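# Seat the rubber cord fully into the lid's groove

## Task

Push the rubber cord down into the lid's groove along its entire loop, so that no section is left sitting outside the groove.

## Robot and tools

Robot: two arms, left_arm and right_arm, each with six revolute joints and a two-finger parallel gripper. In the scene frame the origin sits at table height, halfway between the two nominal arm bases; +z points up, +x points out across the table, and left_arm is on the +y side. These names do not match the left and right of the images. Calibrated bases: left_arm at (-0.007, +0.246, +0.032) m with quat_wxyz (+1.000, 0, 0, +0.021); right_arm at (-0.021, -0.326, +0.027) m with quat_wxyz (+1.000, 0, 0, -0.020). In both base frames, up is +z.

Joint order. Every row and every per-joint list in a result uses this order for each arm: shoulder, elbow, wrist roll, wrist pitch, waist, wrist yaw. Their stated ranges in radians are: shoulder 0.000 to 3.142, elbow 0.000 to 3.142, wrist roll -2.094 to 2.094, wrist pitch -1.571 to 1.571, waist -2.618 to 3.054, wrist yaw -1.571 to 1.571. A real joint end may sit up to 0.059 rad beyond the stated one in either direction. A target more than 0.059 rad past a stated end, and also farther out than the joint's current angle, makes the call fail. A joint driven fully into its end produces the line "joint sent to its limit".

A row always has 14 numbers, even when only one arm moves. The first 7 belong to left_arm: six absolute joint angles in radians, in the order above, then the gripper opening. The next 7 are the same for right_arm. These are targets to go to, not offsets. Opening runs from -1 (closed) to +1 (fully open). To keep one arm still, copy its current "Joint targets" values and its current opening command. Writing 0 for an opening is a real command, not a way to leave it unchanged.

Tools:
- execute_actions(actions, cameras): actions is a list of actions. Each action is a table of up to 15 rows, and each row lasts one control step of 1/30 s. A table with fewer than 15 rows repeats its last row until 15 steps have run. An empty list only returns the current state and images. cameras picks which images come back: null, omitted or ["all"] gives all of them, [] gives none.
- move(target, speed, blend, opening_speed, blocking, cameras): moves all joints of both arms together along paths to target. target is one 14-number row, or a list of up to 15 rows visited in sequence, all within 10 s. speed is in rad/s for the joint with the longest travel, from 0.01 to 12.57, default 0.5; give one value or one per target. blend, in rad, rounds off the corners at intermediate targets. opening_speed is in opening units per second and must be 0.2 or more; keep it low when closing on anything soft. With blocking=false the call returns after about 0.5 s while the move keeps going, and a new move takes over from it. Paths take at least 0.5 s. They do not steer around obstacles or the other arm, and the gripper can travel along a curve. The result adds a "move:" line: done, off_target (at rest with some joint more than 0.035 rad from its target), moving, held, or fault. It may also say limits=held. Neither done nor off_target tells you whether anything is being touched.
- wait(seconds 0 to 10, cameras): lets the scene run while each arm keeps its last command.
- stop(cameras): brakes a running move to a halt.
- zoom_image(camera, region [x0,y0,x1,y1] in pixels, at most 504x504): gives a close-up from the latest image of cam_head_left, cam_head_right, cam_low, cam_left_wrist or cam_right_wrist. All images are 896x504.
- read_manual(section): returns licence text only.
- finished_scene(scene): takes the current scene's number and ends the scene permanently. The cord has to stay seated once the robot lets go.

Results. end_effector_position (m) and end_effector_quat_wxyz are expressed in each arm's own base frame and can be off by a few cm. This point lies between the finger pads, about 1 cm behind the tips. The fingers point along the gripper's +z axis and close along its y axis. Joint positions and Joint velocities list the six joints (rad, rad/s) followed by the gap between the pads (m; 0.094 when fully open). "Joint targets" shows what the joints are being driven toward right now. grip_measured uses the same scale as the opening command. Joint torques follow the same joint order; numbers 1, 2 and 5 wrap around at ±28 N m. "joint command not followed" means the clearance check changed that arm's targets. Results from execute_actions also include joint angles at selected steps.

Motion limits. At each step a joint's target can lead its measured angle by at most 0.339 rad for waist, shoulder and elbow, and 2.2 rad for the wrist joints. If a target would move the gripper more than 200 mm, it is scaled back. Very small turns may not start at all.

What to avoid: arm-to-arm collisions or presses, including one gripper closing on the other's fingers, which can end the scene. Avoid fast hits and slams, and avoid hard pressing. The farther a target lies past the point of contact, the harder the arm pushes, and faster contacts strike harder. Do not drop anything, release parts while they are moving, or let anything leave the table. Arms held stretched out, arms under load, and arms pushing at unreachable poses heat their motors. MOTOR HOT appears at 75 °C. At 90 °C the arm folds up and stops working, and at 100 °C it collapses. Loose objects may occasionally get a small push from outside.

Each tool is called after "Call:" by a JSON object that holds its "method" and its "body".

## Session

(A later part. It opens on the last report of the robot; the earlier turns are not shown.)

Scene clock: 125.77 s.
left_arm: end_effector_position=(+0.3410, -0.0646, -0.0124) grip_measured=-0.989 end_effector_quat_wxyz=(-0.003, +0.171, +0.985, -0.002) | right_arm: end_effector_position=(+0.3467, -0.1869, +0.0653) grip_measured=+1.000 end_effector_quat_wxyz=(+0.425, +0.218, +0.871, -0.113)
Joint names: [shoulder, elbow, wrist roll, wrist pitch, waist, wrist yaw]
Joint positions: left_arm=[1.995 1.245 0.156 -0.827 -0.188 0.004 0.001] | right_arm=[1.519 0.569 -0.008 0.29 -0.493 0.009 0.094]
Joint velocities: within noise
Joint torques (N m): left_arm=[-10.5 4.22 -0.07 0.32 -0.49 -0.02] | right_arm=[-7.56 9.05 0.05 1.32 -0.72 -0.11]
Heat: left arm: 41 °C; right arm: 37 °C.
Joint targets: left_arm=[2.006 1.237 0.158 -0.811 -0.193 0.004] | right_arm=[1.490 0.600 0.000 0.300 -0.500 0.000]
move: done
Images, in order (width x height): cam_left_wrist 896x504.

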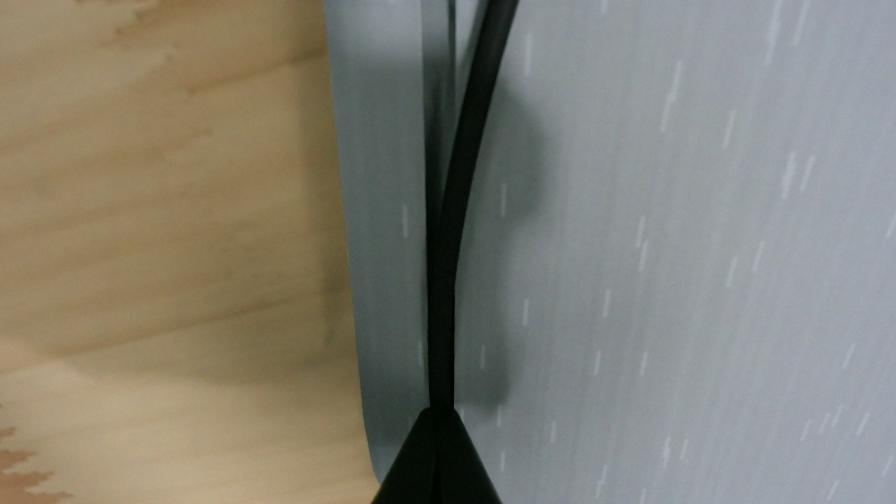

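Call:
{"method": "move", "body": {"target": [[2.044,1.198,0.156,-0.781,-0.1945,0.004,-1,1.49,0.6,0,0.3,-0.5,0,1],[1.963,1.346,0.152,-0.893,-0.195,0.004,-1,1.49,0.6,0,0.3,-0.5,0,1],[2.040,1.286,0.150,-0.829,-0.199,0.004,-1,1.49,0.6,0,0.3,-0.5,0,1],[2.078,1.247,0.150,-0.799,-0.199,0.004,-1,1.49,0.6,0,0.3,-0.5,0,1],[1.997,1.394,0.146,-0.91,-0.2,0.004,-1,1.49,0.6,0,0.3,-0.5,0,1],[2.073,1.335,0.146,-0.847,-0.2035,0.004,-1,1.49,0.6,0,0.3,-0.5,0,1]], "speed": [0.15,0.3,0.25,0.15,0.3,0.25], "cameras": ["cam_left_wrist"]}}

Call:
{"method": "zoom_image", "body": {"camera": "cam_left_wrist", "region": [300, 100, 700, 504]}}

Scene clock: 128.90 s.
left_arm: end_effector_position=(+0.3586, -0.0718, -0.0128) grip_measured=-0.989 end_effector_quat_wxyz=(-0.005, +0.174, +0.985, -0.002) | right_arm: end_effector_position=(+0.3467, -0.1869, +0.0653) grip_measured=+1.000 end_effector_quat_wxyz=(+0.425, +0.218, +0.871, -0.113)
Joint names: [shoulder, elbow, wrist roll, wrist pitch, waist, wrist yaw]
Joint positions: left_arm=[2.061 1.344 0.152 -0.863 -0.198 0.005 0.001] | right_arm=[1.519 0.569 -0.008 0.29 -0.493 0.009 0.094]
Joint velocities: within noise
Joint torques (N m): left_arm=[-11 4.44 -0.1 0.41 -0.59 -0.05] | right_arm=[-7.66 9.16 0.04 1.31 -0.65 -0.07]
Heat: left arm: 41 °C; right arm: 37 °C.
Joint targets: left_arm=[2.073 1.335 0.146 -0.847 -0.204 0.004] | right_arm=[1.490 0.600 0.000 0.300 -0.500 0.000]
move: done
Images, in order (width x height): cam_left_wrist 896x504.

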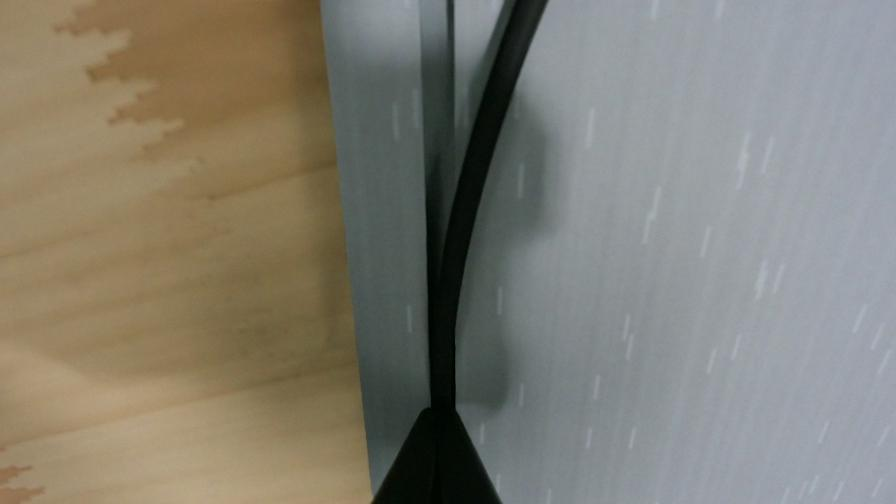

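Scaled by 1.248 from the camera's 896x504 image, which has a finer 1280x720 frame.

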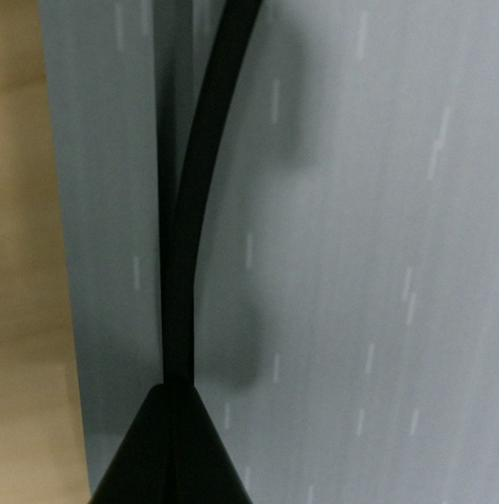

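Call:
{"method": "move", "body": {"target": [[2.111,1.296,0.146,-0.817,-0.2055,0.004,-1,1.49,0.6,0,0.3,-0.5,0,1],[2.026,1.439,0.143,-0.927,-0.2045,0.004,-1,1.49,0.6,0,0.3,-0.5,0,1],[2.102,1.379,0.141,-0.864,-0.2085,0.004,-1,1.49,0.6,0,0.3,-0.5,0,1],[2.140,1.339,0.141,-0.834,-0.2085,0.004,-1,1.49,0.6,0,0.3,-0.5,0,1],[2.058,1.489,0.137,-0.945,-0.208,0.004,-1,1.49,0.6,0,0.3,-0.5,0,1],[2.134,1.429,0.137,-0.882,-0.212,0.004,-1,1.49,0.6,0,0.3,-0.5,0,1]], "speed": [0.15,0.3,0.25,0.15,0.3,0.25], "cameras": ["cam_left_wrist"]}}

Call:
{"method": "zoom_image", "body": {"camera": "cam_left_wrist", "region": [300, 100, 700, 504]}}

Scene clock: 132.00 s.
left_arm: end_effector_position=(+0.3749, -0.0780, -0.0132) grip_measured=-0.989 end_effector_quat_wxyz=(-0.006, +0.174, +0.985, -0.001) | right_arm: end_effector_position=(+0.3467, -0.1869, +0.0653) grip_measured=+1.000 end_effector_quat_wxyz=(+0.425, +0.218, +0.871, -0.113)
Joint names: [shoulder, elbow, wrist roll, wrist pitch, waist, wrist yaw]
Joint positions: left_arm=[2.122 1.438 0.143 -0.899 -0.207 0.001 0.001] | right_arm=[1.519 0.569 -0.008 0.29 -0.493 0.009 0.094]
Joint velocities: within noise
Joint torques (N m): left_arm=[-11.6 4.29 -0.05 0.36 -0.53 0.03] | right_arm=[-7.47 9.07 0.06 1.32 -0.58 -0.12]
Heat: left arm: 41 °C; right arm: 37 °C.
Joint targets: left_arm=[2.134 1.429 0.137 -0.882 -0.212 0.004] | right_arm=[1.490 0.600 0.000 0.300 -0.500 0.000]
move: done
Images, in order (width x height): cam_left_wrist 896x504.

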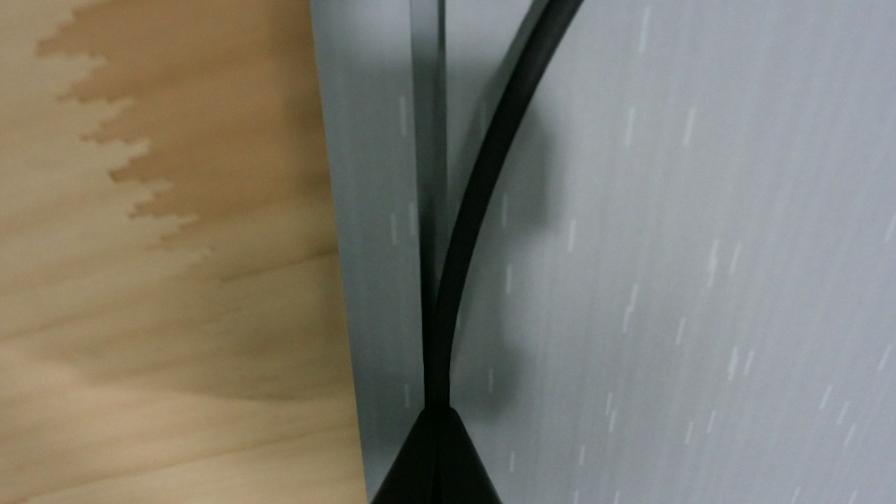

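Scaled by 1.248 from the camera's 896x504 image, which has a finer 1280x720 frame.

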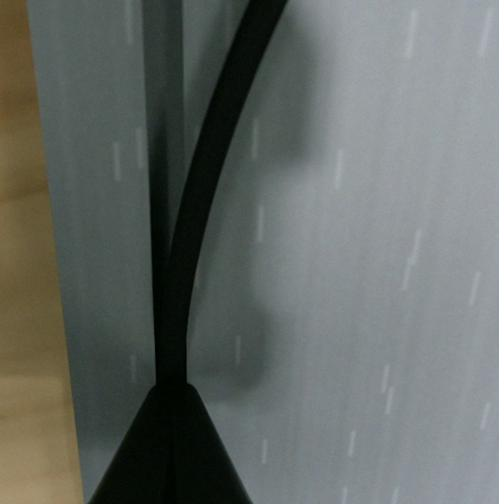

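Call:
{"method": "move", "body": {"target": [[2.172,1.389,0.137,-0.852,-0.2113,0.004,-1,1.49,0.6,0,0.3,-0.5,0,1],[2.091,1.543,0.133,-0.967,-0.211,0.004,-1,1.49,0.6,0,0.3,-0.5,0,1],[2.167,1.484,0.132,-0.904,-0.2147,0.004,-1,1.49,0.6,0,0.3,-0.5,0,1]], "speed": [0.15,0.3,0.25], "cameras": ["cam_left_wrist"]}}

Call:
{"method": "zoom_image", "body": {"camera": "cam_left_wrist", "region": [300, 100, 700, 504]}}

Scene clock: 133.97 s.
left_arm: end_effector_position=(+0.3841, -0.0810, -0.0128) grip_measured=-0.989 end_effector_quat_wxyz=(-0.006, +0.173, +0.985, +0.000) | right_arm: end_effector_position=(+0.3467, -0.1869, +0.0653) grip_measured=+1.000 end_effector_quat_wxyz=(+0.425, +0.218, +0.871, -0.113)
Joint names: [shoulder, elbow, wrist roll, wrist pitch, waist, wrist yaw]
Joint positions: left_arm=[2.155 1.493 0.138 -0.921 -0.21 0.001 0.001] | right_arm=[1.519 0.569 -0.008 0.29 -0.493 0.009 0.094]
Joint velocities: within noise
Joint torques (N m): left_arm=[-12.08 4.36 -0.06 0.37 -0.53 0.01] | right_arm=[-7.65 9.25 0.09 1.28 -0.5 -0.06]
Heat: left arm: 41 °C; right arm: 37 °C.
Joint targets: left_arm=[2.167 1.484 0.132 -0.904 -0.215 0.004] | right_arm=[1.490 0.600 0.000 0.300 -0.500 0.000]
move: done
Images, in order (width x height): cam_left_wrist 896x504.

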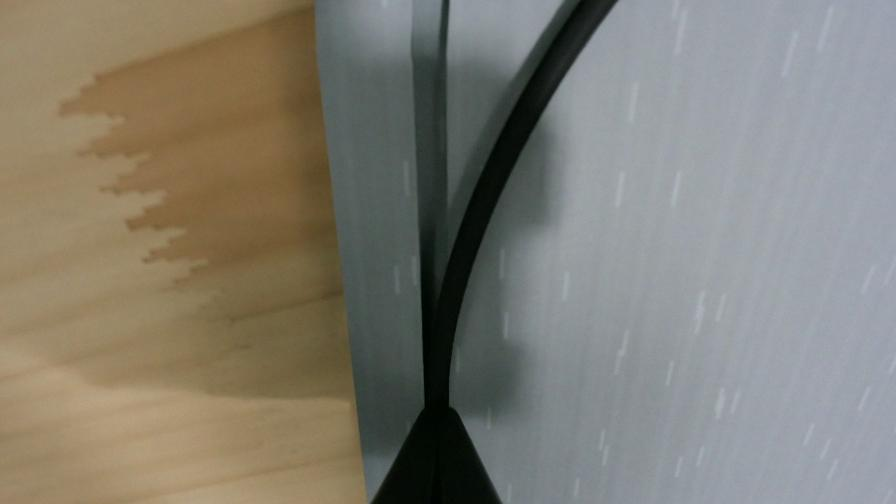

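Scaled by 1.248 from the camera's 896x504 image, which has a finer 1280x720 frame.

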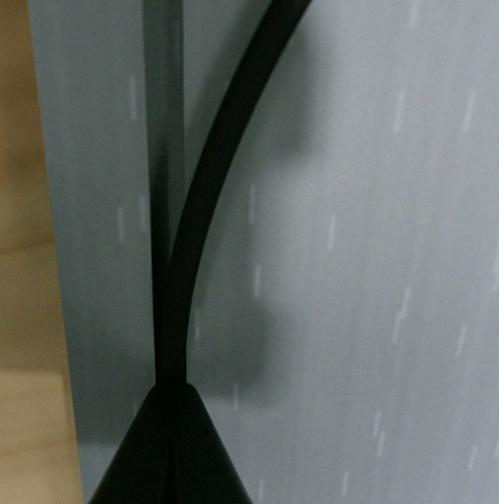

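Call:
{"method": "move", "body": {"target": [[2.205,1.444,0.132,-0.874,-0.2143,0.004,-1,1.49,0.6,0,0.3,-0.5,0,1],[2.124,1.600,0.130,-0.990,-0.214,0.004,-1,1.49,0.6,0,0.3,-0.5,0,1],[2.200,1.541,0.129,-0.927,-0.2178,0.004,-1,1.49,0.6,0,0.3,-0.5,0,1]], "speed": [0.15,0.3,0.25], "cameras": ["cam_left_wrist"]}}

Call:
{"method": "zoom_image", "body": {"camera": "cam_left_wrist", "region": [300, 100, 700, 504]}}

Scene clock: 135.77 s.
left_arm: end_effector_position=(+0.3932, -0.0842, -0.0121) grip_measured=-0.989 end_effector_quat_wxyz=(-0.006, +0.173, +0.985, +0.000) | right_arm: end_effector_position=(+0.3467, -0.1869, +0.0653) grip_measured=+1.000 end_effector_quat_wxyz=(+0.425, +0.218, +0.871, -0.113)
Joint names: [shoulder, elbow, wrist roll, wrist pitch, waist, wrist yaw]
Joint positions: left_arm=[2.188 1.55 0.136 -0.945 -0.213 0.001 0.001] | right_arm=[1.519 0.569 -0.008 0.29 -0.493 0.009 0.094]
Joint velocities: within noise
Joint torques (N m): left_arm=[-12.4 4.38 -0.14 0.48 -0.36 -0.03] | right_arm=[-7.56 9.1 0.05 1.37 -0.62 -0.07]
Heat: left arm: 41 °C; right arm: 37 °C.
Joint targets: left_arm=[2.200 1.541 0.129 -0.927 -0.218 0.004] | right_arm=[1.490 0.600 0.000 0.300 -0.500 0.000]
move: done
Images, in order (width x height): cam_left_wrist 896x504.

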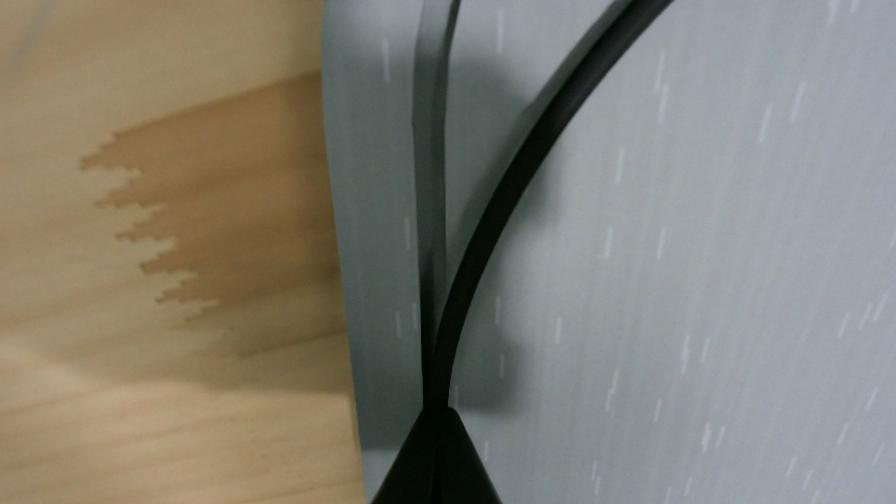

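Scaled by 1.248 from the camera's 896x504 image, which has a finer 1280x720 frame.

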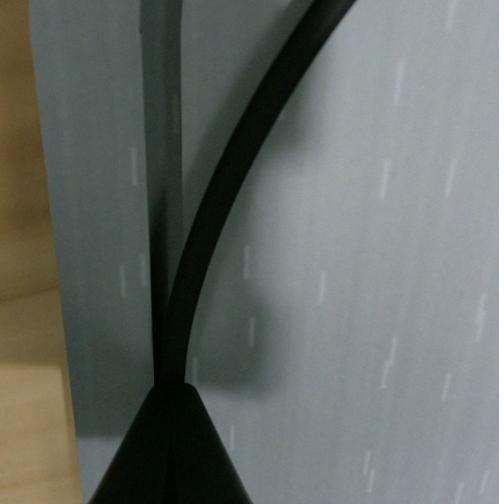

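Call:
{"method": "move", "body": {"target": [[2.238,1.501,0.129,-0.897,-0.2172,0.004,-1,1.49,0.6,0,0.3,-0.5,0,1],[2.155,1.653,0.127,-1.013,-0.216,0.004,-1,1.49,0.6,0,0.3,-0.5,0,1],[2.231,1.594,0.126,-0.949,-0.2204,0.004,-1,1.49,0.6,0,0.3,-0.5,0,1]], "speed": [0.15,0.3,0.25], "cameras": ["cam_left_wrist"]}}

Call:
{"method": "zoom_image", "body": {"camera": "cam_left_wrist", "region": [300, 100, 700, 504]}}

Scene clock: 137.60 s.
left_arm: end_effector_position=(+0.4018, -0.0871, -0.0115) grip_measured=-0.989 end_effector_quat_wxyz=(-0.005, +0.173, +0.985, +0.000) | right_arm: end_effector_position=(+0.3467, -0.1869, +0.0653) grip_measured=+1.000 end_effector_quat_wxyz=(+0.425, +0.218, +0.871, -0.113)
Joint names: [shoulder, elbow, wrist roll, wrist pitch, waist, wrist yaw]
Joint positions: left_arm=[2.218 1.603 0.133 -0.966 -0.215 0.001 0.001] | right_arm=[1.519 0.569 -0.008 0.29 -0.493 0.009 0.094]
Joint velocities: within noise
Joint torques (N m): left_arm=[-12.83 4.53 -0.04 0.39 -0.65 0.02] | right_arm=[-7.6 9.02 0.08 1.31 -0.66 -0.08]
Heat: left arm: 41 °C; right arm: 37 °C.
Joint targets: left_arm=[2.231 1.594 0.126 -0.949 -0.220 0.004] | right_arm=[1.490 0.600 0.000 0.300 -0.500 0.000]
move: done
Images, in order (width x height): cam_left_wrist 896x504.

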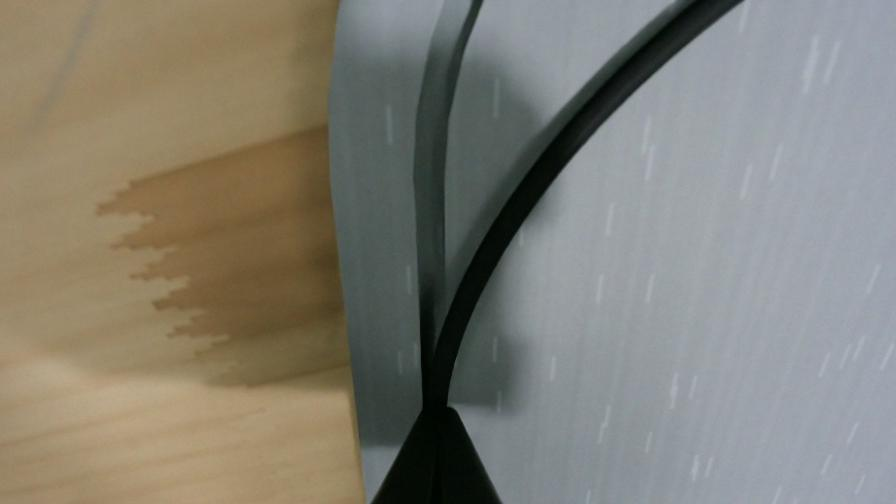

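Scaled by 1.248 from the camera's 896x504 image, which has a finer 1280x720 frame.

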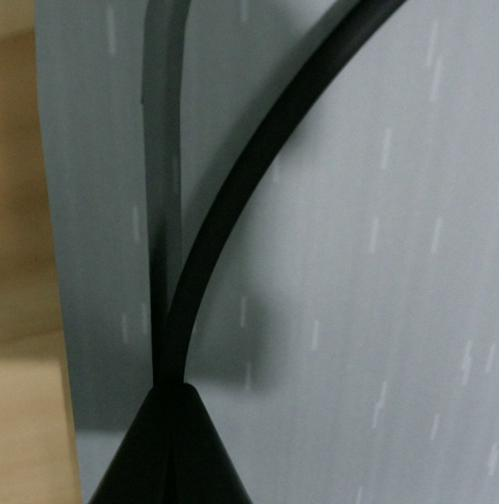

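Call:
{"method": "move", "body": {"target": [[2.270,1.553,0.126,-0.919,-0.220,0.004,-1,1.49,0.6,0,0.3,-0.5,0,1],[2.155,1.653,0.127,-1.07,-0.220,0.004,-1,1.49,0.6,0,0.3,-0.5,0,1],[2.24,1.95,0.3,-1.28,-0.3126,0.004,-1,1.49,0.6,0,0.3,-0.5,0,1],[2.373,1.85,0.4,-1.048,-0.3126,0.004,-1,1.49,0.6,0,0.3,-0.5,0,1],[2.460,2.006,0.4,-1.117,-0.2684,0.004,-1,1.49,0.6,0,0.3,-0.5,0,1]], "speed": [0.15,0.3,0.5,0.3,0.2], "blend": [0,0.03,0.03,0,0], "cameras": ["cam_left_wrist","cam_head_left"]}}

Scene clock: 141.47 s.
left_arm: end_effector_position=(+0.4496, -0.1254, -0.0134) grip_measured=-0.989 end_effector_quat_wxyz=(+0.000, +0.327, +0.945, -0.001) | right_arm: end_effector_position=(+0.3467, -0.1869, +0.0653) grip_measured=+1.000 end_effector_quat_wxyz=(+0.425, +0.218, +0.871, -0.113)
Joint names: [shoulder, elbow, wrist roll, wrist pitch, waist, wrist yaw]
Joint positions: left_arm=[2.434 1.974 0.393 -1.109 -0.273 0.002 0.001] | right_arm=[1.519 0.569 -0.008 0.29 -0.493 0.009 0.094]
Joint velocities: within noise
Joint torques (N m): left_arm=[-13.55 8.29 0.02 0.13 0.57 0.02] | right_arm=[-7.66 9.21 0.07 1.33 -0.61 -0.1]
Heat: left arm: 41 °C; right arm: 37 °C.
Joint targets: left_arm=[2.460 2.006 0.400 -1.117 -0.268 0.004] | right_arm=[1.490 0.600 0.000 0.300 -0.500 0.000]
move: done
Images, in order (width x height): cam_head_left 896x504, cam_left_wrist 896x504.

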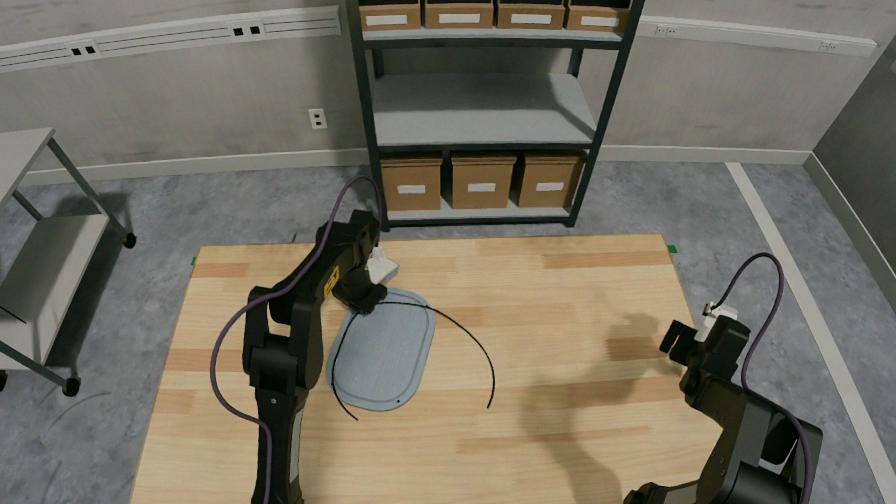

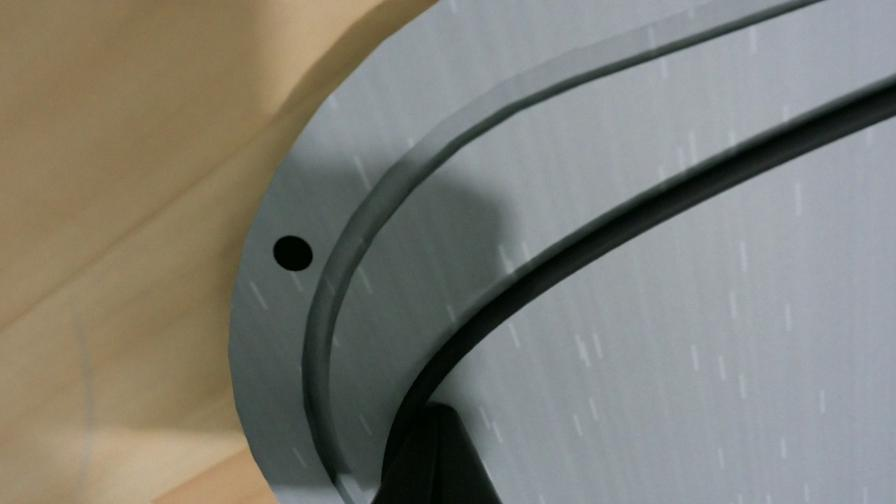

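Call:
{"method": "move", "body": {"target": [[2.505,2.096,0.4,-1.150,-0.246,0.004,-1,1.49,0.6,0,0.3,-0.5,0,1],[2.42,2.09,0.4,-1.26,-0.25,0.004,-1,1.49,0.6,0,0.3,-0.5,0,1]], "speed": [0.15,0.2], "cameras": ["cam_left_wrist"]}}

Scene clock: 143.37 s.
left_arm: end_effector_position=(+0.4389, -0.1126, -0.0083) grip_measured=-0.989 end_effector_quat_wxyz=(-0.045, +0.316, +0.948, -0.007) | right_arm: end_effector_position=(+0.3467, -0.1869, +0.0653) grip_measured=+1.000 end_effector_quat_wxyz=(+0.425, +0.218, +0.871, -0.113)
Joint names: [shoulder, elbow, wrist roll, wrist pitch, waist, wrist yaw]
Joint positions: left_arm=[2.474 2.063 0.393 -1.25 -0.25 0.007 0.001] | right_arm=[1.519 0.569 -0.008 0.29 -0.493 0.009 0.094]
Joint velocities: within noise
Joint torques (N m): left_arm=[-21.87 7.84 0.07 0.02 -0.05 -0.02] | right_arm=[-7.57 9.13 0.04 1.35 -0.64 -0.05]
Heat: left arm: 42 °C; right arm: 37 °C.
Joint targets: left_arm=[2.420 2.090 0.400 -1.260 -0.250 0.004] | right_arm=[1.490 0.600 0.000 0.300 -0.500 0.000]
move: off_target (left_arm); left_arm: the shoulder is farthest, 0.054 rad from its target
Images, in order (width x height): cam_left_wrist 896x504.

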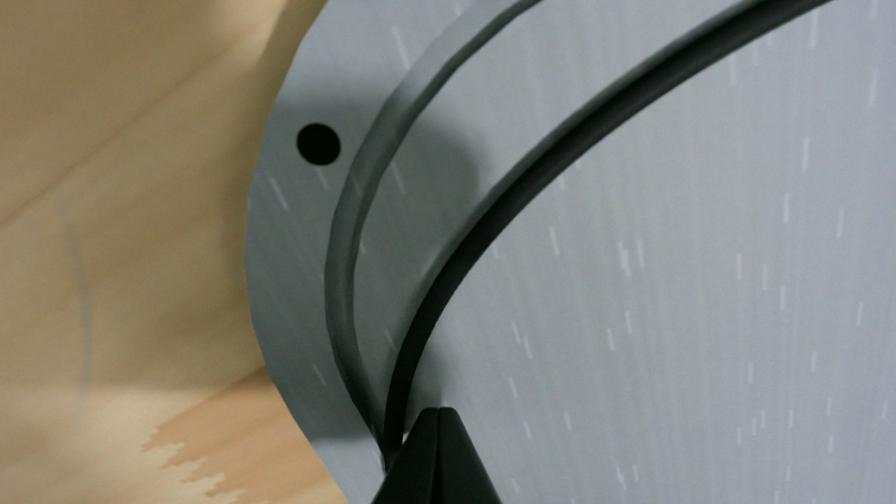

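Call:
{"method": "move", "body": {"target": [[2.28,1.95,0.3,-1.25,-0.25,0.004,-1,1.49,0.6,0,0.3,-0.5,0,1],[2.187,1.707,0.125,-1.037,-0.219,0.004,-1,1.49,0.6,0,0.3,-0.5,0,1],[2.263,1.648,0.125,-0.972,-0.2233,0.004,-1,1.49,0.6,0,0.3,-0.5,0,1]], "speed": [0.3,0.4,0.25], "cameras": ["cam_left_wrist"]}}

Call:
{"method": "zoom_image", "body": {"camera": "cam_left_wrist", "region": [300, 100, 700, 504]}}

Scene clock: 146.23 s.
left_arm: end_effector_position=(+0.4105, -0.0927, -0.0105) grip_measured=-0.989 end_effector_quat_wxyz=(-0.003, +0.176, +0.984, -0.003) | right_arm: end_effector_position=(+0.3467, -0.1869, +0.0653) grip_measured=+1.000 end_effector_quat_wxyz=(+0.425, +0.218, +0.871, -0.113)
Joint names: [shoulder, elbow, wrist roll, wrist pitch, waist, wrist yaw]
Joint positions: left_arm=[2.248 1.658 0.131 -0.987 -0.222 0.007 0.001] | right_arm=[1.519 0.569 -0.008 0.29 -0.493 0.009 0.094]
Joint velocities: within noise
Joint torques (N m): left_arm=[-12.96 4.41 -0.02 0.34 -0.42 -0.05] | right_arm=[-7.51 9.26 0.07 1.34 -0.49 -0.11]
Heat: left arm: 43 °C; right arm: 37 °C.
Joint targets: left_arm=[2.263 1.648 0.125 -0.972 -0.223 0.004] | right_arm=[1.490 0.600 0.000 0.300 -0.500 0.000]
move: done
Images, in order (width x height): cam_left_wrist 896x504.

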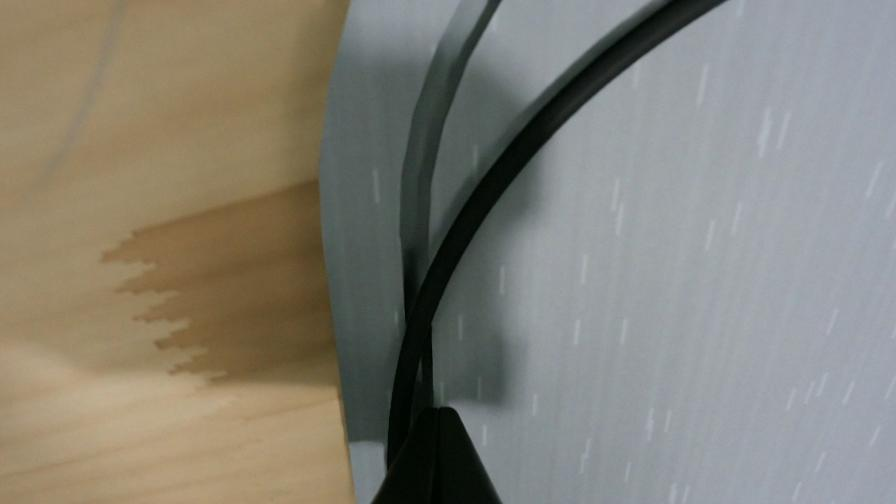

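Scaled by 1.248 from the camera's 896x504 image, which has a finer 1280x720 frame.

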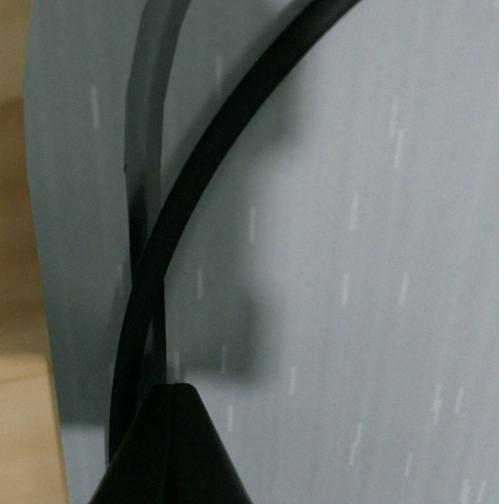

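Call:
{"method": "move", "body": {"target": [[2.15,1.70,0.13,-1.10,-0.22,0.004,-1,1.49,0.6,0,0.3,-0.5,0,1],[1.95,1.50,0.137,-1.12,-0.2,0.004,-1,1.49,0.6,0,0.3,-0.5,0,1]], "speed": [0.3,0.4], "cameras": ["cam_left_wrist"]}}

Scene clock: 147.80 s.
left_arm: end_effector_position=(+0.3584, -0.0741, +0.0500) grip_measured=-0.989 end_effector_quat_wxyz=(-0.015, +0.167, +0.986, -0.003) | right_arm: end_effector_position=(+0.3467, -0.1869, +0.0653) grip_measured=+1.000 end_effector_quat_wxyz=(+0.425, +0.218, +0.871, -0.113)
Joint names: [shoulder, elbow, wrist roll, wrist pitch, waist, wrist yaw]
Joint positions: left_arm=[1.996 1.513 0.132 -1.118 -0.203 0.007 0.001] | right_arm=[1.519 0.569 -0.008 0.29 -0.493 0.009 0.094]
Joint velocities: within noise
Joint torques (N m): left_arm=[-16.92 4.41 0 0.17 0.13 -0.04] | right_arm=[-7.56 9.17 0.04 1.31 -0.5 -0.14]
Heat: left arm: 43 °C; right arm: 38 °C.
Joint targets: left_arm=[1.950 1.500 0.137 -1.120 -0.200 0.004] | right_arm=[1.490 0.600 0.000 0.300 -0.500 0.000]
move: off_target (left_arm); left_arm: the shoulder is farthest, 0.046 rad from its target
Images, in order (width x height): cam_left_wrist 896x504.

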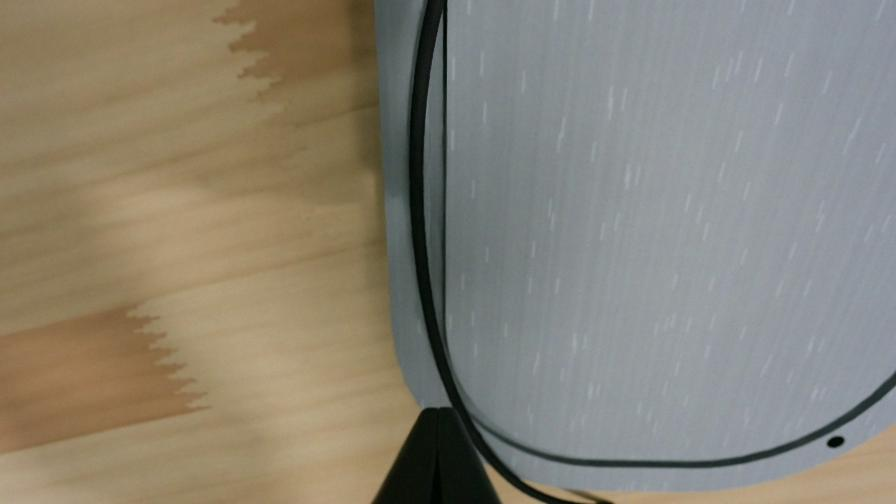

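Call:
{"method": "move", "body": {"target": [[2.0,1.52,0.137,-1.10,-0.208,0.004,-0.45,1.49,0.6,0,0.3,-0.5,0,1],[2.058,1.489,0.137,-0.945,-0.208,0.004,-0.45,1.49,0.6,0,0.3,-0.5,0,1],[2.152,1.424,0.137,-0.868,-0.2113,0.004,-0.45,1.49,0.6,0,0.3,-0.5,0,1],[2.152,1.424,0.137,-0.868,-0.2113,0.004,-1,1.49,0.6,0,0.3,-0.5,0,1],[2.152,1.424,0.137,-0.868,-0.2113,0.004,-0.75,1.49,0.6,0,0.3,-0.5,0,1],[2.058,1.489,0.137,-0.945,-0.2103,0.004,-0.75,1.49,0.6,0,0.3,-0.5,0,1],[2.058,1.489,0.137,-0.945,-0.2083,0.004,-1,1.49,0.6,0,0.3,-0.5,0,1],[2.134,1.429,0.137,-0.882,-0.2113,0.004,-1,1.49,0.6,0,0.3,-0.5,0,1]], "speed": [0.4,0.4,0.15,0.15,0.15,0.3,0.3,0.25], "opening_speed": 1.0, "cameras": ["cam_left_wrist"]}}

Call:
{"method": "zoom_image", "body": {"camera": "cam_left_wrist", "region": [300, 100, 700, 504]}}

Scene clock: 154.27 s.
left_arm: end_effector_position=(+0.3765, -0.0786, -0.0109) grip_measured=-0.989 end_effector_quat_wxyz=(-0.002, +0.169, +0.986, +0.000) | right_arm: end_effector_position=(+0.3467, -0.1869, +0.0653) grip_measured=+1.000 end_effector_quat_wxyz=(+0.425, +0.218, +0.871, -0.113)
Joint names: [shoulder, elbow, wrist roll, wrist pitch, waist, wrist yaw]
Joint positions: left_arm=[2.117 1.44 0.132 -0.897 -0.208 0.001 0.001] | right_arm=[1.519 0.569 -0.008 0.29 -0.493 0.009 0.094]
Joint velocities: within noise
Joint torques (N m): left_arm=[-11.19 4.14 0.05 0.38 -0.47 0.02] | right_arm=[-7.64 9.14 0.07 1.31 -0.5 -0.09]
Heat: left arm: 43 °C; right arm: 38 °C.
Joint targets: left_arm=[2.134 1.429 0.137 -0.882 -0.211 0.004] | right_arm=[1.490 0.600 0.000 0.300 -0.500 0.000]
move: done; target 7's new numbers were sent with left_arm's shoulder 0.049 rad from that target
Images, in order (width x height): cam_left_wrist 896x504.

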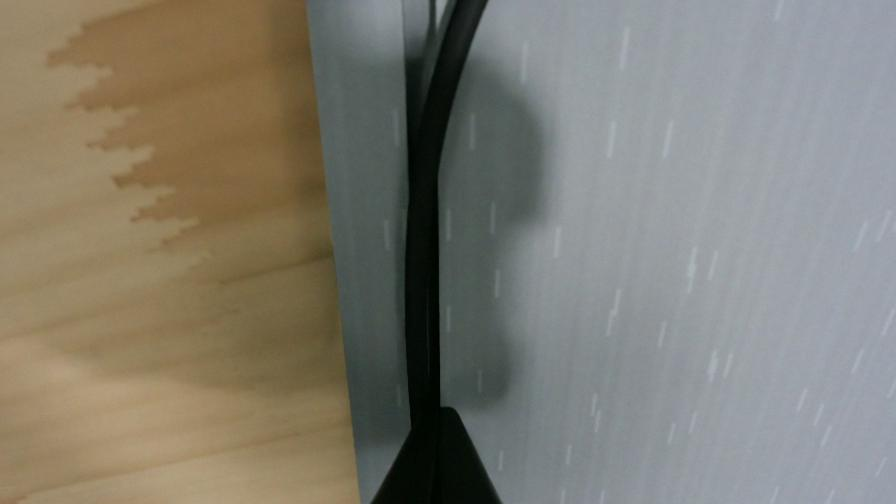

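Scaled by 1.248 from the camera's 896x504 image, which has a finer 1280x720 frame.

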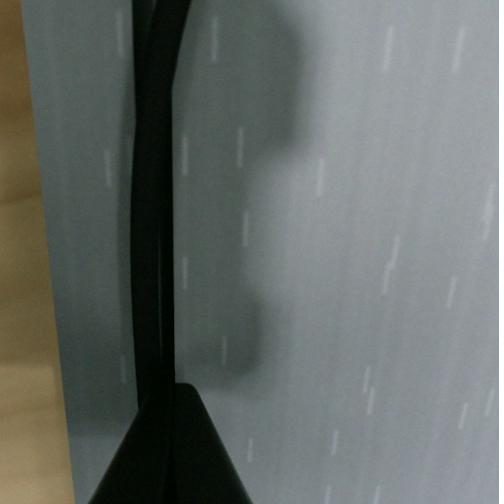

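Call:
{"method": "move", "body": {"target": [[2.10,1.455,0.137,-0.91,-0.206,0.004,-1,1.49,0.6,0,0.3,-0.5,0,1],[2.134,1.429,0.137,-0.882,-0.2045,0.004,-1,1.49,0.6,0,0.3,-0.5,0,1],[2.172,1.389,0.137,-0.852,-0.2045,0.004,-1,1.49,0.6,0,0.3,-0.5,0,1],[2.091,1.543,0.133,-0.967,-0.2025,0.004,-1,1.49,0.6,0,0.3,-0.5,0,1],[2.167,1.484,0.132,-0.904,-0.207,0.004,-1,1.49,0.6,0,0.3,-0.5,0,1]], "speed": [0.25,0.25,0.15,0.3,0.25], "cameras": ["cam_left_wrist"]}}

Call:
{"method": "zoom_image", "body": {"camera": "cam_left_wrist", "region": [300, 100, 700, 504]}}

Scene clock: 156.63 s.
left_arm: end_effector_position=(+0.3842, -0.0822, -0.0128) grip_measured=-0.989 end_effector_quat_wxyz=(-0.005, +0.169, +0.986, -0.005) | right_arm: end_effector_position=(+0.3467, -0.1869, +0.0653) grip_measured=+1.000 end_effector_quat_wxyz=(+0.425, +0.218, +0.871, -0.113)
Joint names: [shoulder, elbow, wrist roll, wrist pitch, waist, wrist yaw]
Joint positions: left_arm=[2.155 1.493 0.132 -0.919 -0.209 0.011 0.001] | right_arm=[1.519 0.569 -0.008 0.29 -0.493 0.009 0.094]
Joint velocities: within noise
Joint torques (N m): left_arm=[-12.18 4.64 -0.06 0.35 -0.02 -0.12] | right_arm=[-7.69 9.22 0.05 1.33 -0.5 -0.1]
Heat: left arm: 43 °C; right arm: 38 °C.
Joint targets: left_arm=[2.167 1.484 0.132 -0.904 -0.207 0.004] | right_arm=[1.490 0.600 0.000 0.300 -0.500 0.000]
move: done
Images, in order (width x height): cam_left_wrist 896x504.

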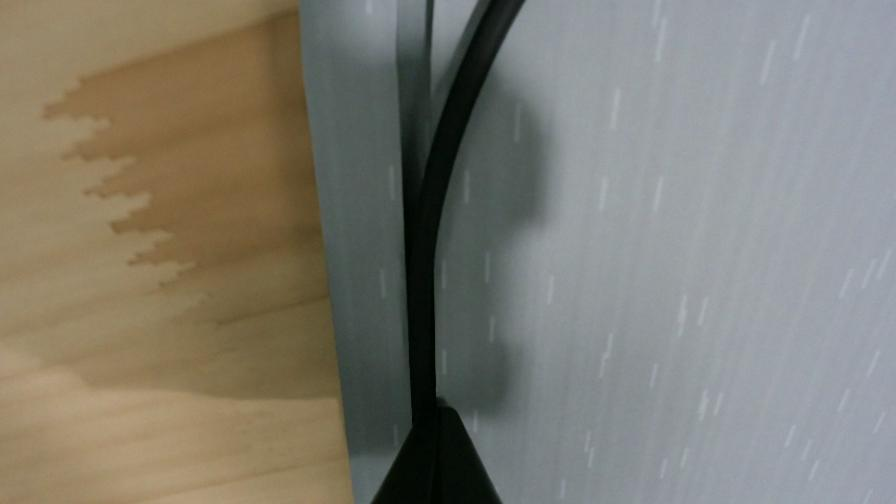

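Scaled by 1.248 from the camera's 896x504 image, which has a finer 1280x720 frame.

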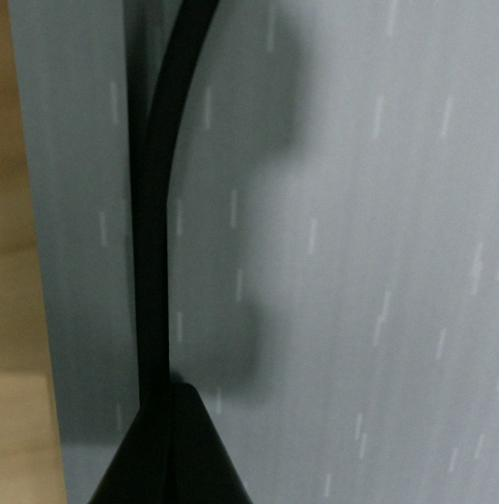

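Call:
{"method": "move", "body": {"target": [[2.13,1.510,0.132,-0.93,-0.200,0.004,-1,1.49,0.6,0,0.3,-0.5,0,1],[2.167,1.484,0.132,-0.904,-0.1975,0.004,-1,1.49,0.6,0,0.3,-0.5,0,1]], "speed": [0.25,0.25], "cameras": ["cam_left_wrist"]}}

Call:
{"method": "zoom_image", "body": {"camera": "cam_left_wrist", "region": [300, 100, 700, 504]}}

Scene clock: 157.57 s.
left_arm: end_effector_position=(+0.3846, -0.0798, -0.0128) grip_measured=-0.989 end_effector_quat_wxyz=(-0.006, +0.166, +0.986, -0.005) | right_arm: end_effector_position=(+0.3467, -0.1869, +0.0653) grip_measured=+1.000 end_effector_quat_wxyz=(+0.425, +0.218, +0.871, -0.113)
Joint names: [shoulder, elbow, wrist roll, wrist pitch, waist, wrist yaw]
Joint positions: left_arm=[2.155 1.493 0.132 -0.919 -0.202 0.011 0.001] | right_arm=[1.519 0.569 -0.008 0.29 -0.493 0.009 0.094]
Joint velocities: within noise
Joint torques (N m): left_arm=[-12.16 4.26 -0.03 0.38 0.34 -0.09] | right_arm=[-7.54 9.18 0.03 1.3 -0.5 -0.09]
Heat: left arm: 43 °C; right arm: 38 °C.
Joint targets: left_arm=[2.167 1.484 0.132 -0.904 -0.198 0.004] | right_arm=[1.490 0.600 0.000 0.300 -0.500 0.000]
move: done
Images, in order (width x height): cam_left_wrist 896x504.

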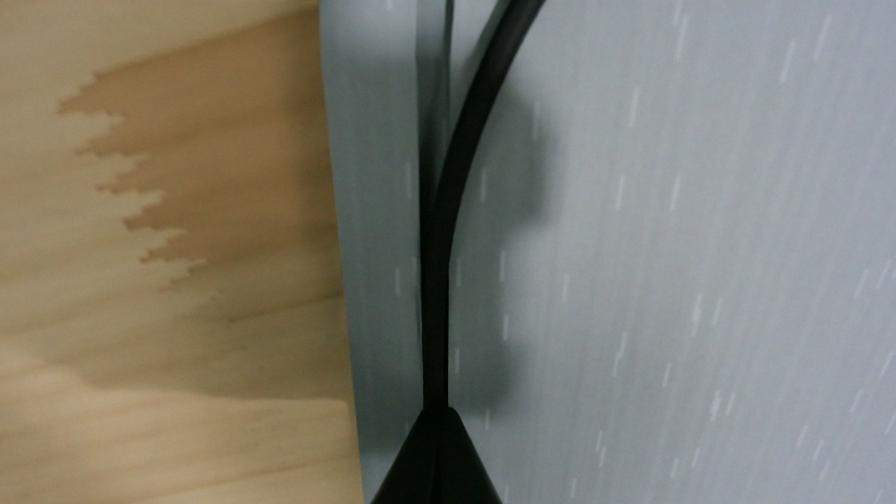

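Scaled by 1.248 from the camera's 896x504 image, which has a finer 1280x720 frame.

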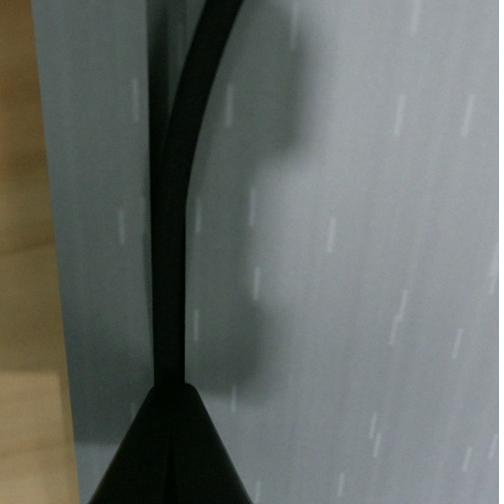

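Call:
{"method": "move", "body": {"target": [[2.205,1.444,0.132,-0.874,-0.199,0.004,-1,1.49,0.6,0,0.3,-0.5,0,1],[2.124,1.600,0.135,-0.990,-0.203,0.004,-1,1.49,0.6,0,0.3,-0.5,0,1],[2.200,1.541,0.138,-0.927,-0.2095,0.004,-1,1.49,0.6,0,0.3,-0.5,0,1]], "speed": [0.15,0.3,0.25], "cameras": ["cam_left_wrist"]}}

Call:
{"method": "zoom_image", "body": {"camera": "cam_left_wrist", "region": [300, 100, 700, 504]}}

Scene clock: 159.53 s.
left_arm: end_effector_position=(+0.3940, -0.0825, -0.0124) grip_measured=-0.989 end_effector_quat_wxyz=(-0.005, +0.168, +0.986, -0.005) | right_arm: end_effector_position=(+0.3467, -0.1869, +0.0653) grip_measured=+1.000 end_effector_quat_wxyz=(+0.425, +0.218, +0.871, -0.113)
Joint names: [shoulder, elbow, wrist roll, wrist pitch, waist, wrist yaw]
Joint positions: left_arm=[2.188 1.549 0.133 -0.942 -0.205 0.009 0.001] | right_arm=[1.519 0.569 -0.008 0.29 -0.493 0.009 0.094]
Joint velocities: within noise
Joint torques (N m): left_arm=[-12.59 4.49 0.08 0.4 -0.43 -0.07] | right_arm=[-7.71 9.05 0.05 1.35 -0.62 -0.08]
Heat: left arm: 42 °C; right arm: 38 °C.
Joint targets: left_arm=[2.200 1.541 0.138 -0.927 -0.210 0.004] | right_arm=[1.490 0.600 0.000 0.300 -0.500 0.000]
move: done
Images, in order (width x height): cam_left_wrist 896x504.

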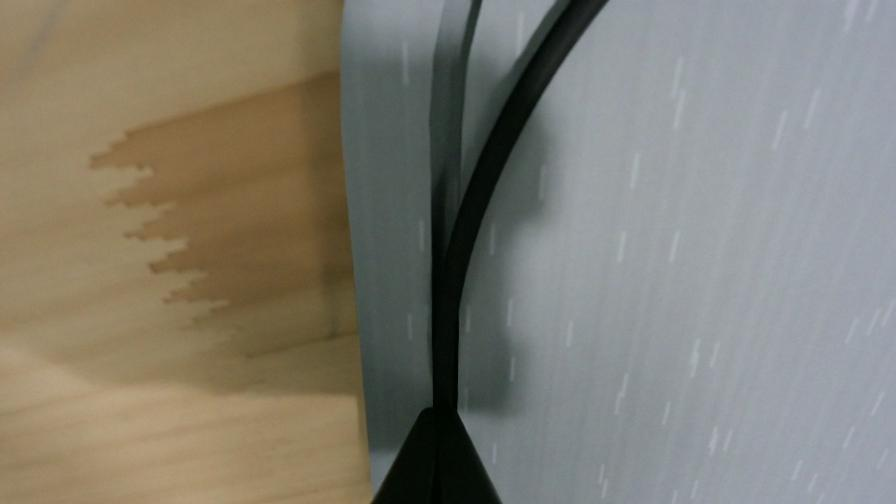

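Scaled by 1.248 from the camera's 896x504 image, which has a finer 1280x720 frame.

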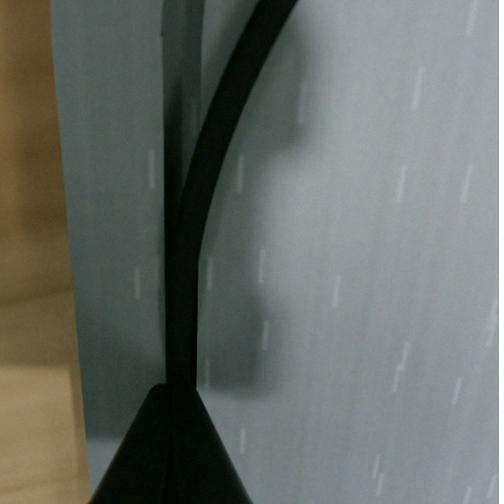

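Call:
{"method": "move", "body": {"target": [[2.18,1.555,0.138,-0.945,-0.2125,0.004,-1,1.49,0.6,0,0.3,-0.5,0,1],[2.202,1.538,0.138,-0.924,-0.2135,0.004,-1,1.49,0.6,0,0.3,-0.5,0,1],[2.238,1.501,0.138,-0.897,-0.2130,0.004,-1,1.49,0.6,0,0.3,-0.5,0,1],[2.155,1.653,0.134,-1.013,-0.212,0.004,-1,1.49,0.6,0,0.3,-0.5,0,1],[2.231,1.594,0.132,-0.949,-0.2168,0.004,-1,1.49,0.6,0,0.3,-0.5,0,1]], "speed": [0.25,0.15,0.15,0.3,0.25], "cameras": ["cam_left_wrist"]}}

Call:
{"method": "zoom_image", "body": {"camera": "cam_left_wrist", "region": [300, 100, 700, 504]}}

Scene clock: 162.83 s.
left_arm: end_effector_position=(+0.4024, -0.0868, -0.0115) grip_measured=-0.989 end_effector_quat_wxyz=(-0.004, +0.171, +0.985, -0.004) | right_arm: end_effector_position=(+0.3467, -0.1869, +0.0653) grip_measured=+1.000 end_effector_quat_wxyz=(+0.425, +0.218, +0.871, -0.113)
Joint names: [shoulder, elbow, wrist roll, wrist pitch, waist, wrist yaw]
Joint positions: left_arm=[2.218 1.603 0.133 -0.964 -0.212 0.007 0.001] | right_arm=[1.519 0.569 -0.008 0.29 -0.493 0.009 0.094]
Joint velocities: within noise
Joint torques (N m): left_arm=[-12.74 4.15 -0.04 0.38 -0.5 -0.05] | right_arm=[-7.64 8.96 0.03 1.28 -0.51 -0.09]
Heat: left arm: 42 °C; right arm: 38 °C.
Joint targets: left_arm=[2.231 1.594 0.132 -0.949 -0.217 0.004] | right_arm=[1.490 0.600 0.000 0.300 -0.500 0.000]
move: done
Images, in order (width x height): cam_left_wrist 896x504.

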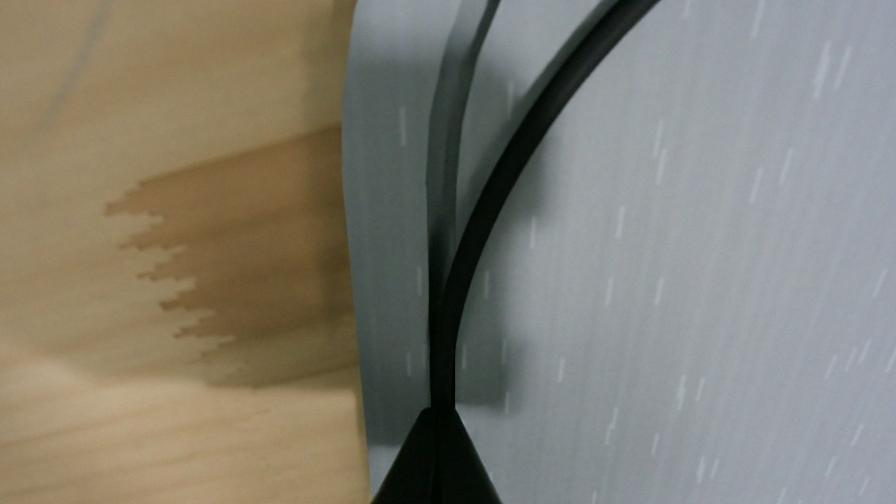

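Scaled by 1.248 from the camera's 896x504 image, which has a finer 1280x720 frame.

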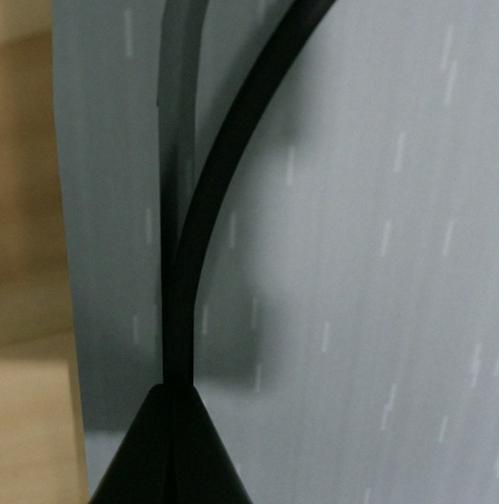

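Call:
{"method": "move", "body": {"target": [[2.233,1.592,0.132,-0.947,-0.219,0.004,-1,1.49,0.6,0,0.3,-0.5,0,1],[2.270,1.553,0.132,-0.919,-0.219,0.004,-1,1.49,0.6,0,0.3,-0.5,0,1],[2.187,1.707,0.128,-1.037,-0.217,0.004,-1,1.49,0.6,0,0.3,-0.5,0,1],[2.263,1.648,0.126,-0.972,-0.2223,0.004,-1,1.49,0.6,0,0.3,-0.5,0,1]], "speed": [0.15,0.15,0.3,0.25], "cameras": ["cam_left_wrist"]}}

Call:
{"method": "zoom_image", "body": {"camera": "cam_left_wrist", "region": [300, 100, 700, 504]}}

Scene clock: 164.83 s.
left_arm: end_effector_position=(+0.4101, -0.0905, -0.0115) grip_measured=-0.989 end_effector_quat_wxyz=(-0.005, +0.173, +0.985, -0.003) | right_arm: end_effector_position=(+0.3467, -0.1869, +0.0653) grip_measured=+1.000 end_effector_quat_wxyz=(+0.425, +0.218, +0.871, -0.113)
Joint names: [shoulder, elbow, wrist roll, wrist pitch, waist, wrist yaw]
Joint positions: left_arm=[2.25 1.657 0.131 -0.987 -0.217 0.006 0.001] | right_arm=[1.519 0.569 -0.008 0.29 -0.493 0.009 0.094]
Joint velocities: within noise
Joint torques (N m): left_arm=[-13.05 4.74 -0.06 0.4 -0.44 -0.07] | right_arm=[-7.41 9.09 0.05 1.29 -0.65 -0.11]
Heat: left arm: 42 °C; right arm: 38 °C.
Joint targets: left_arm=[2.263 1.648 0.126 -0.972 -0.222 0.004] | right_arm=[1.490 0.600 0.000 0.300 -0.500 0.000]
move: done
Images, in order (width x height): cam_left_wrist 896x504.

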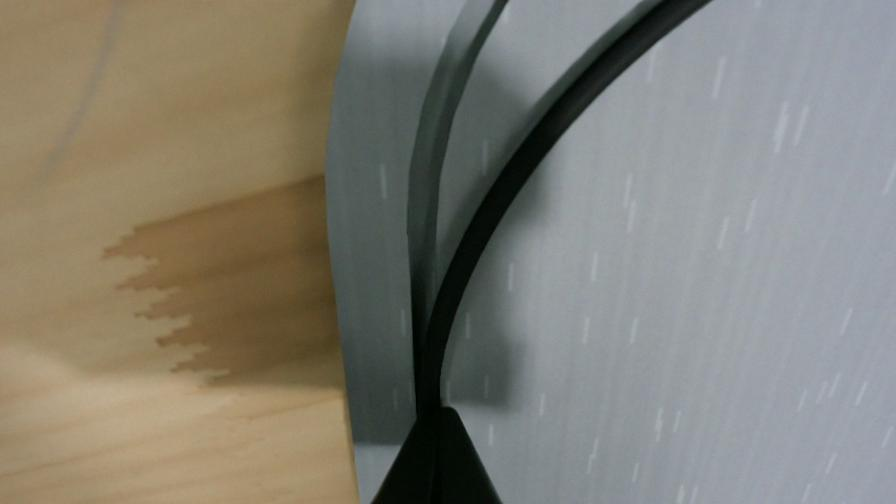

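Scaled by 1.248 from the camera's 896x504 image, which has a finer 1280x720 frame.

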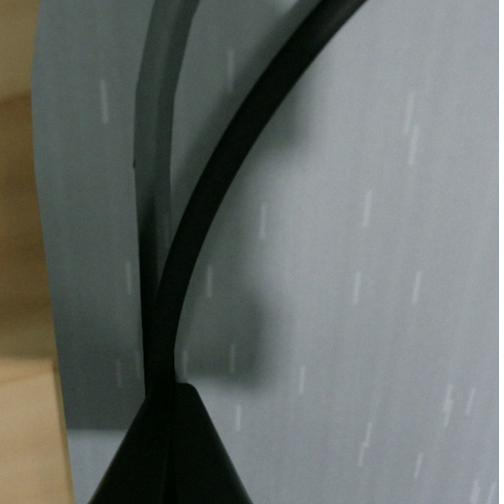

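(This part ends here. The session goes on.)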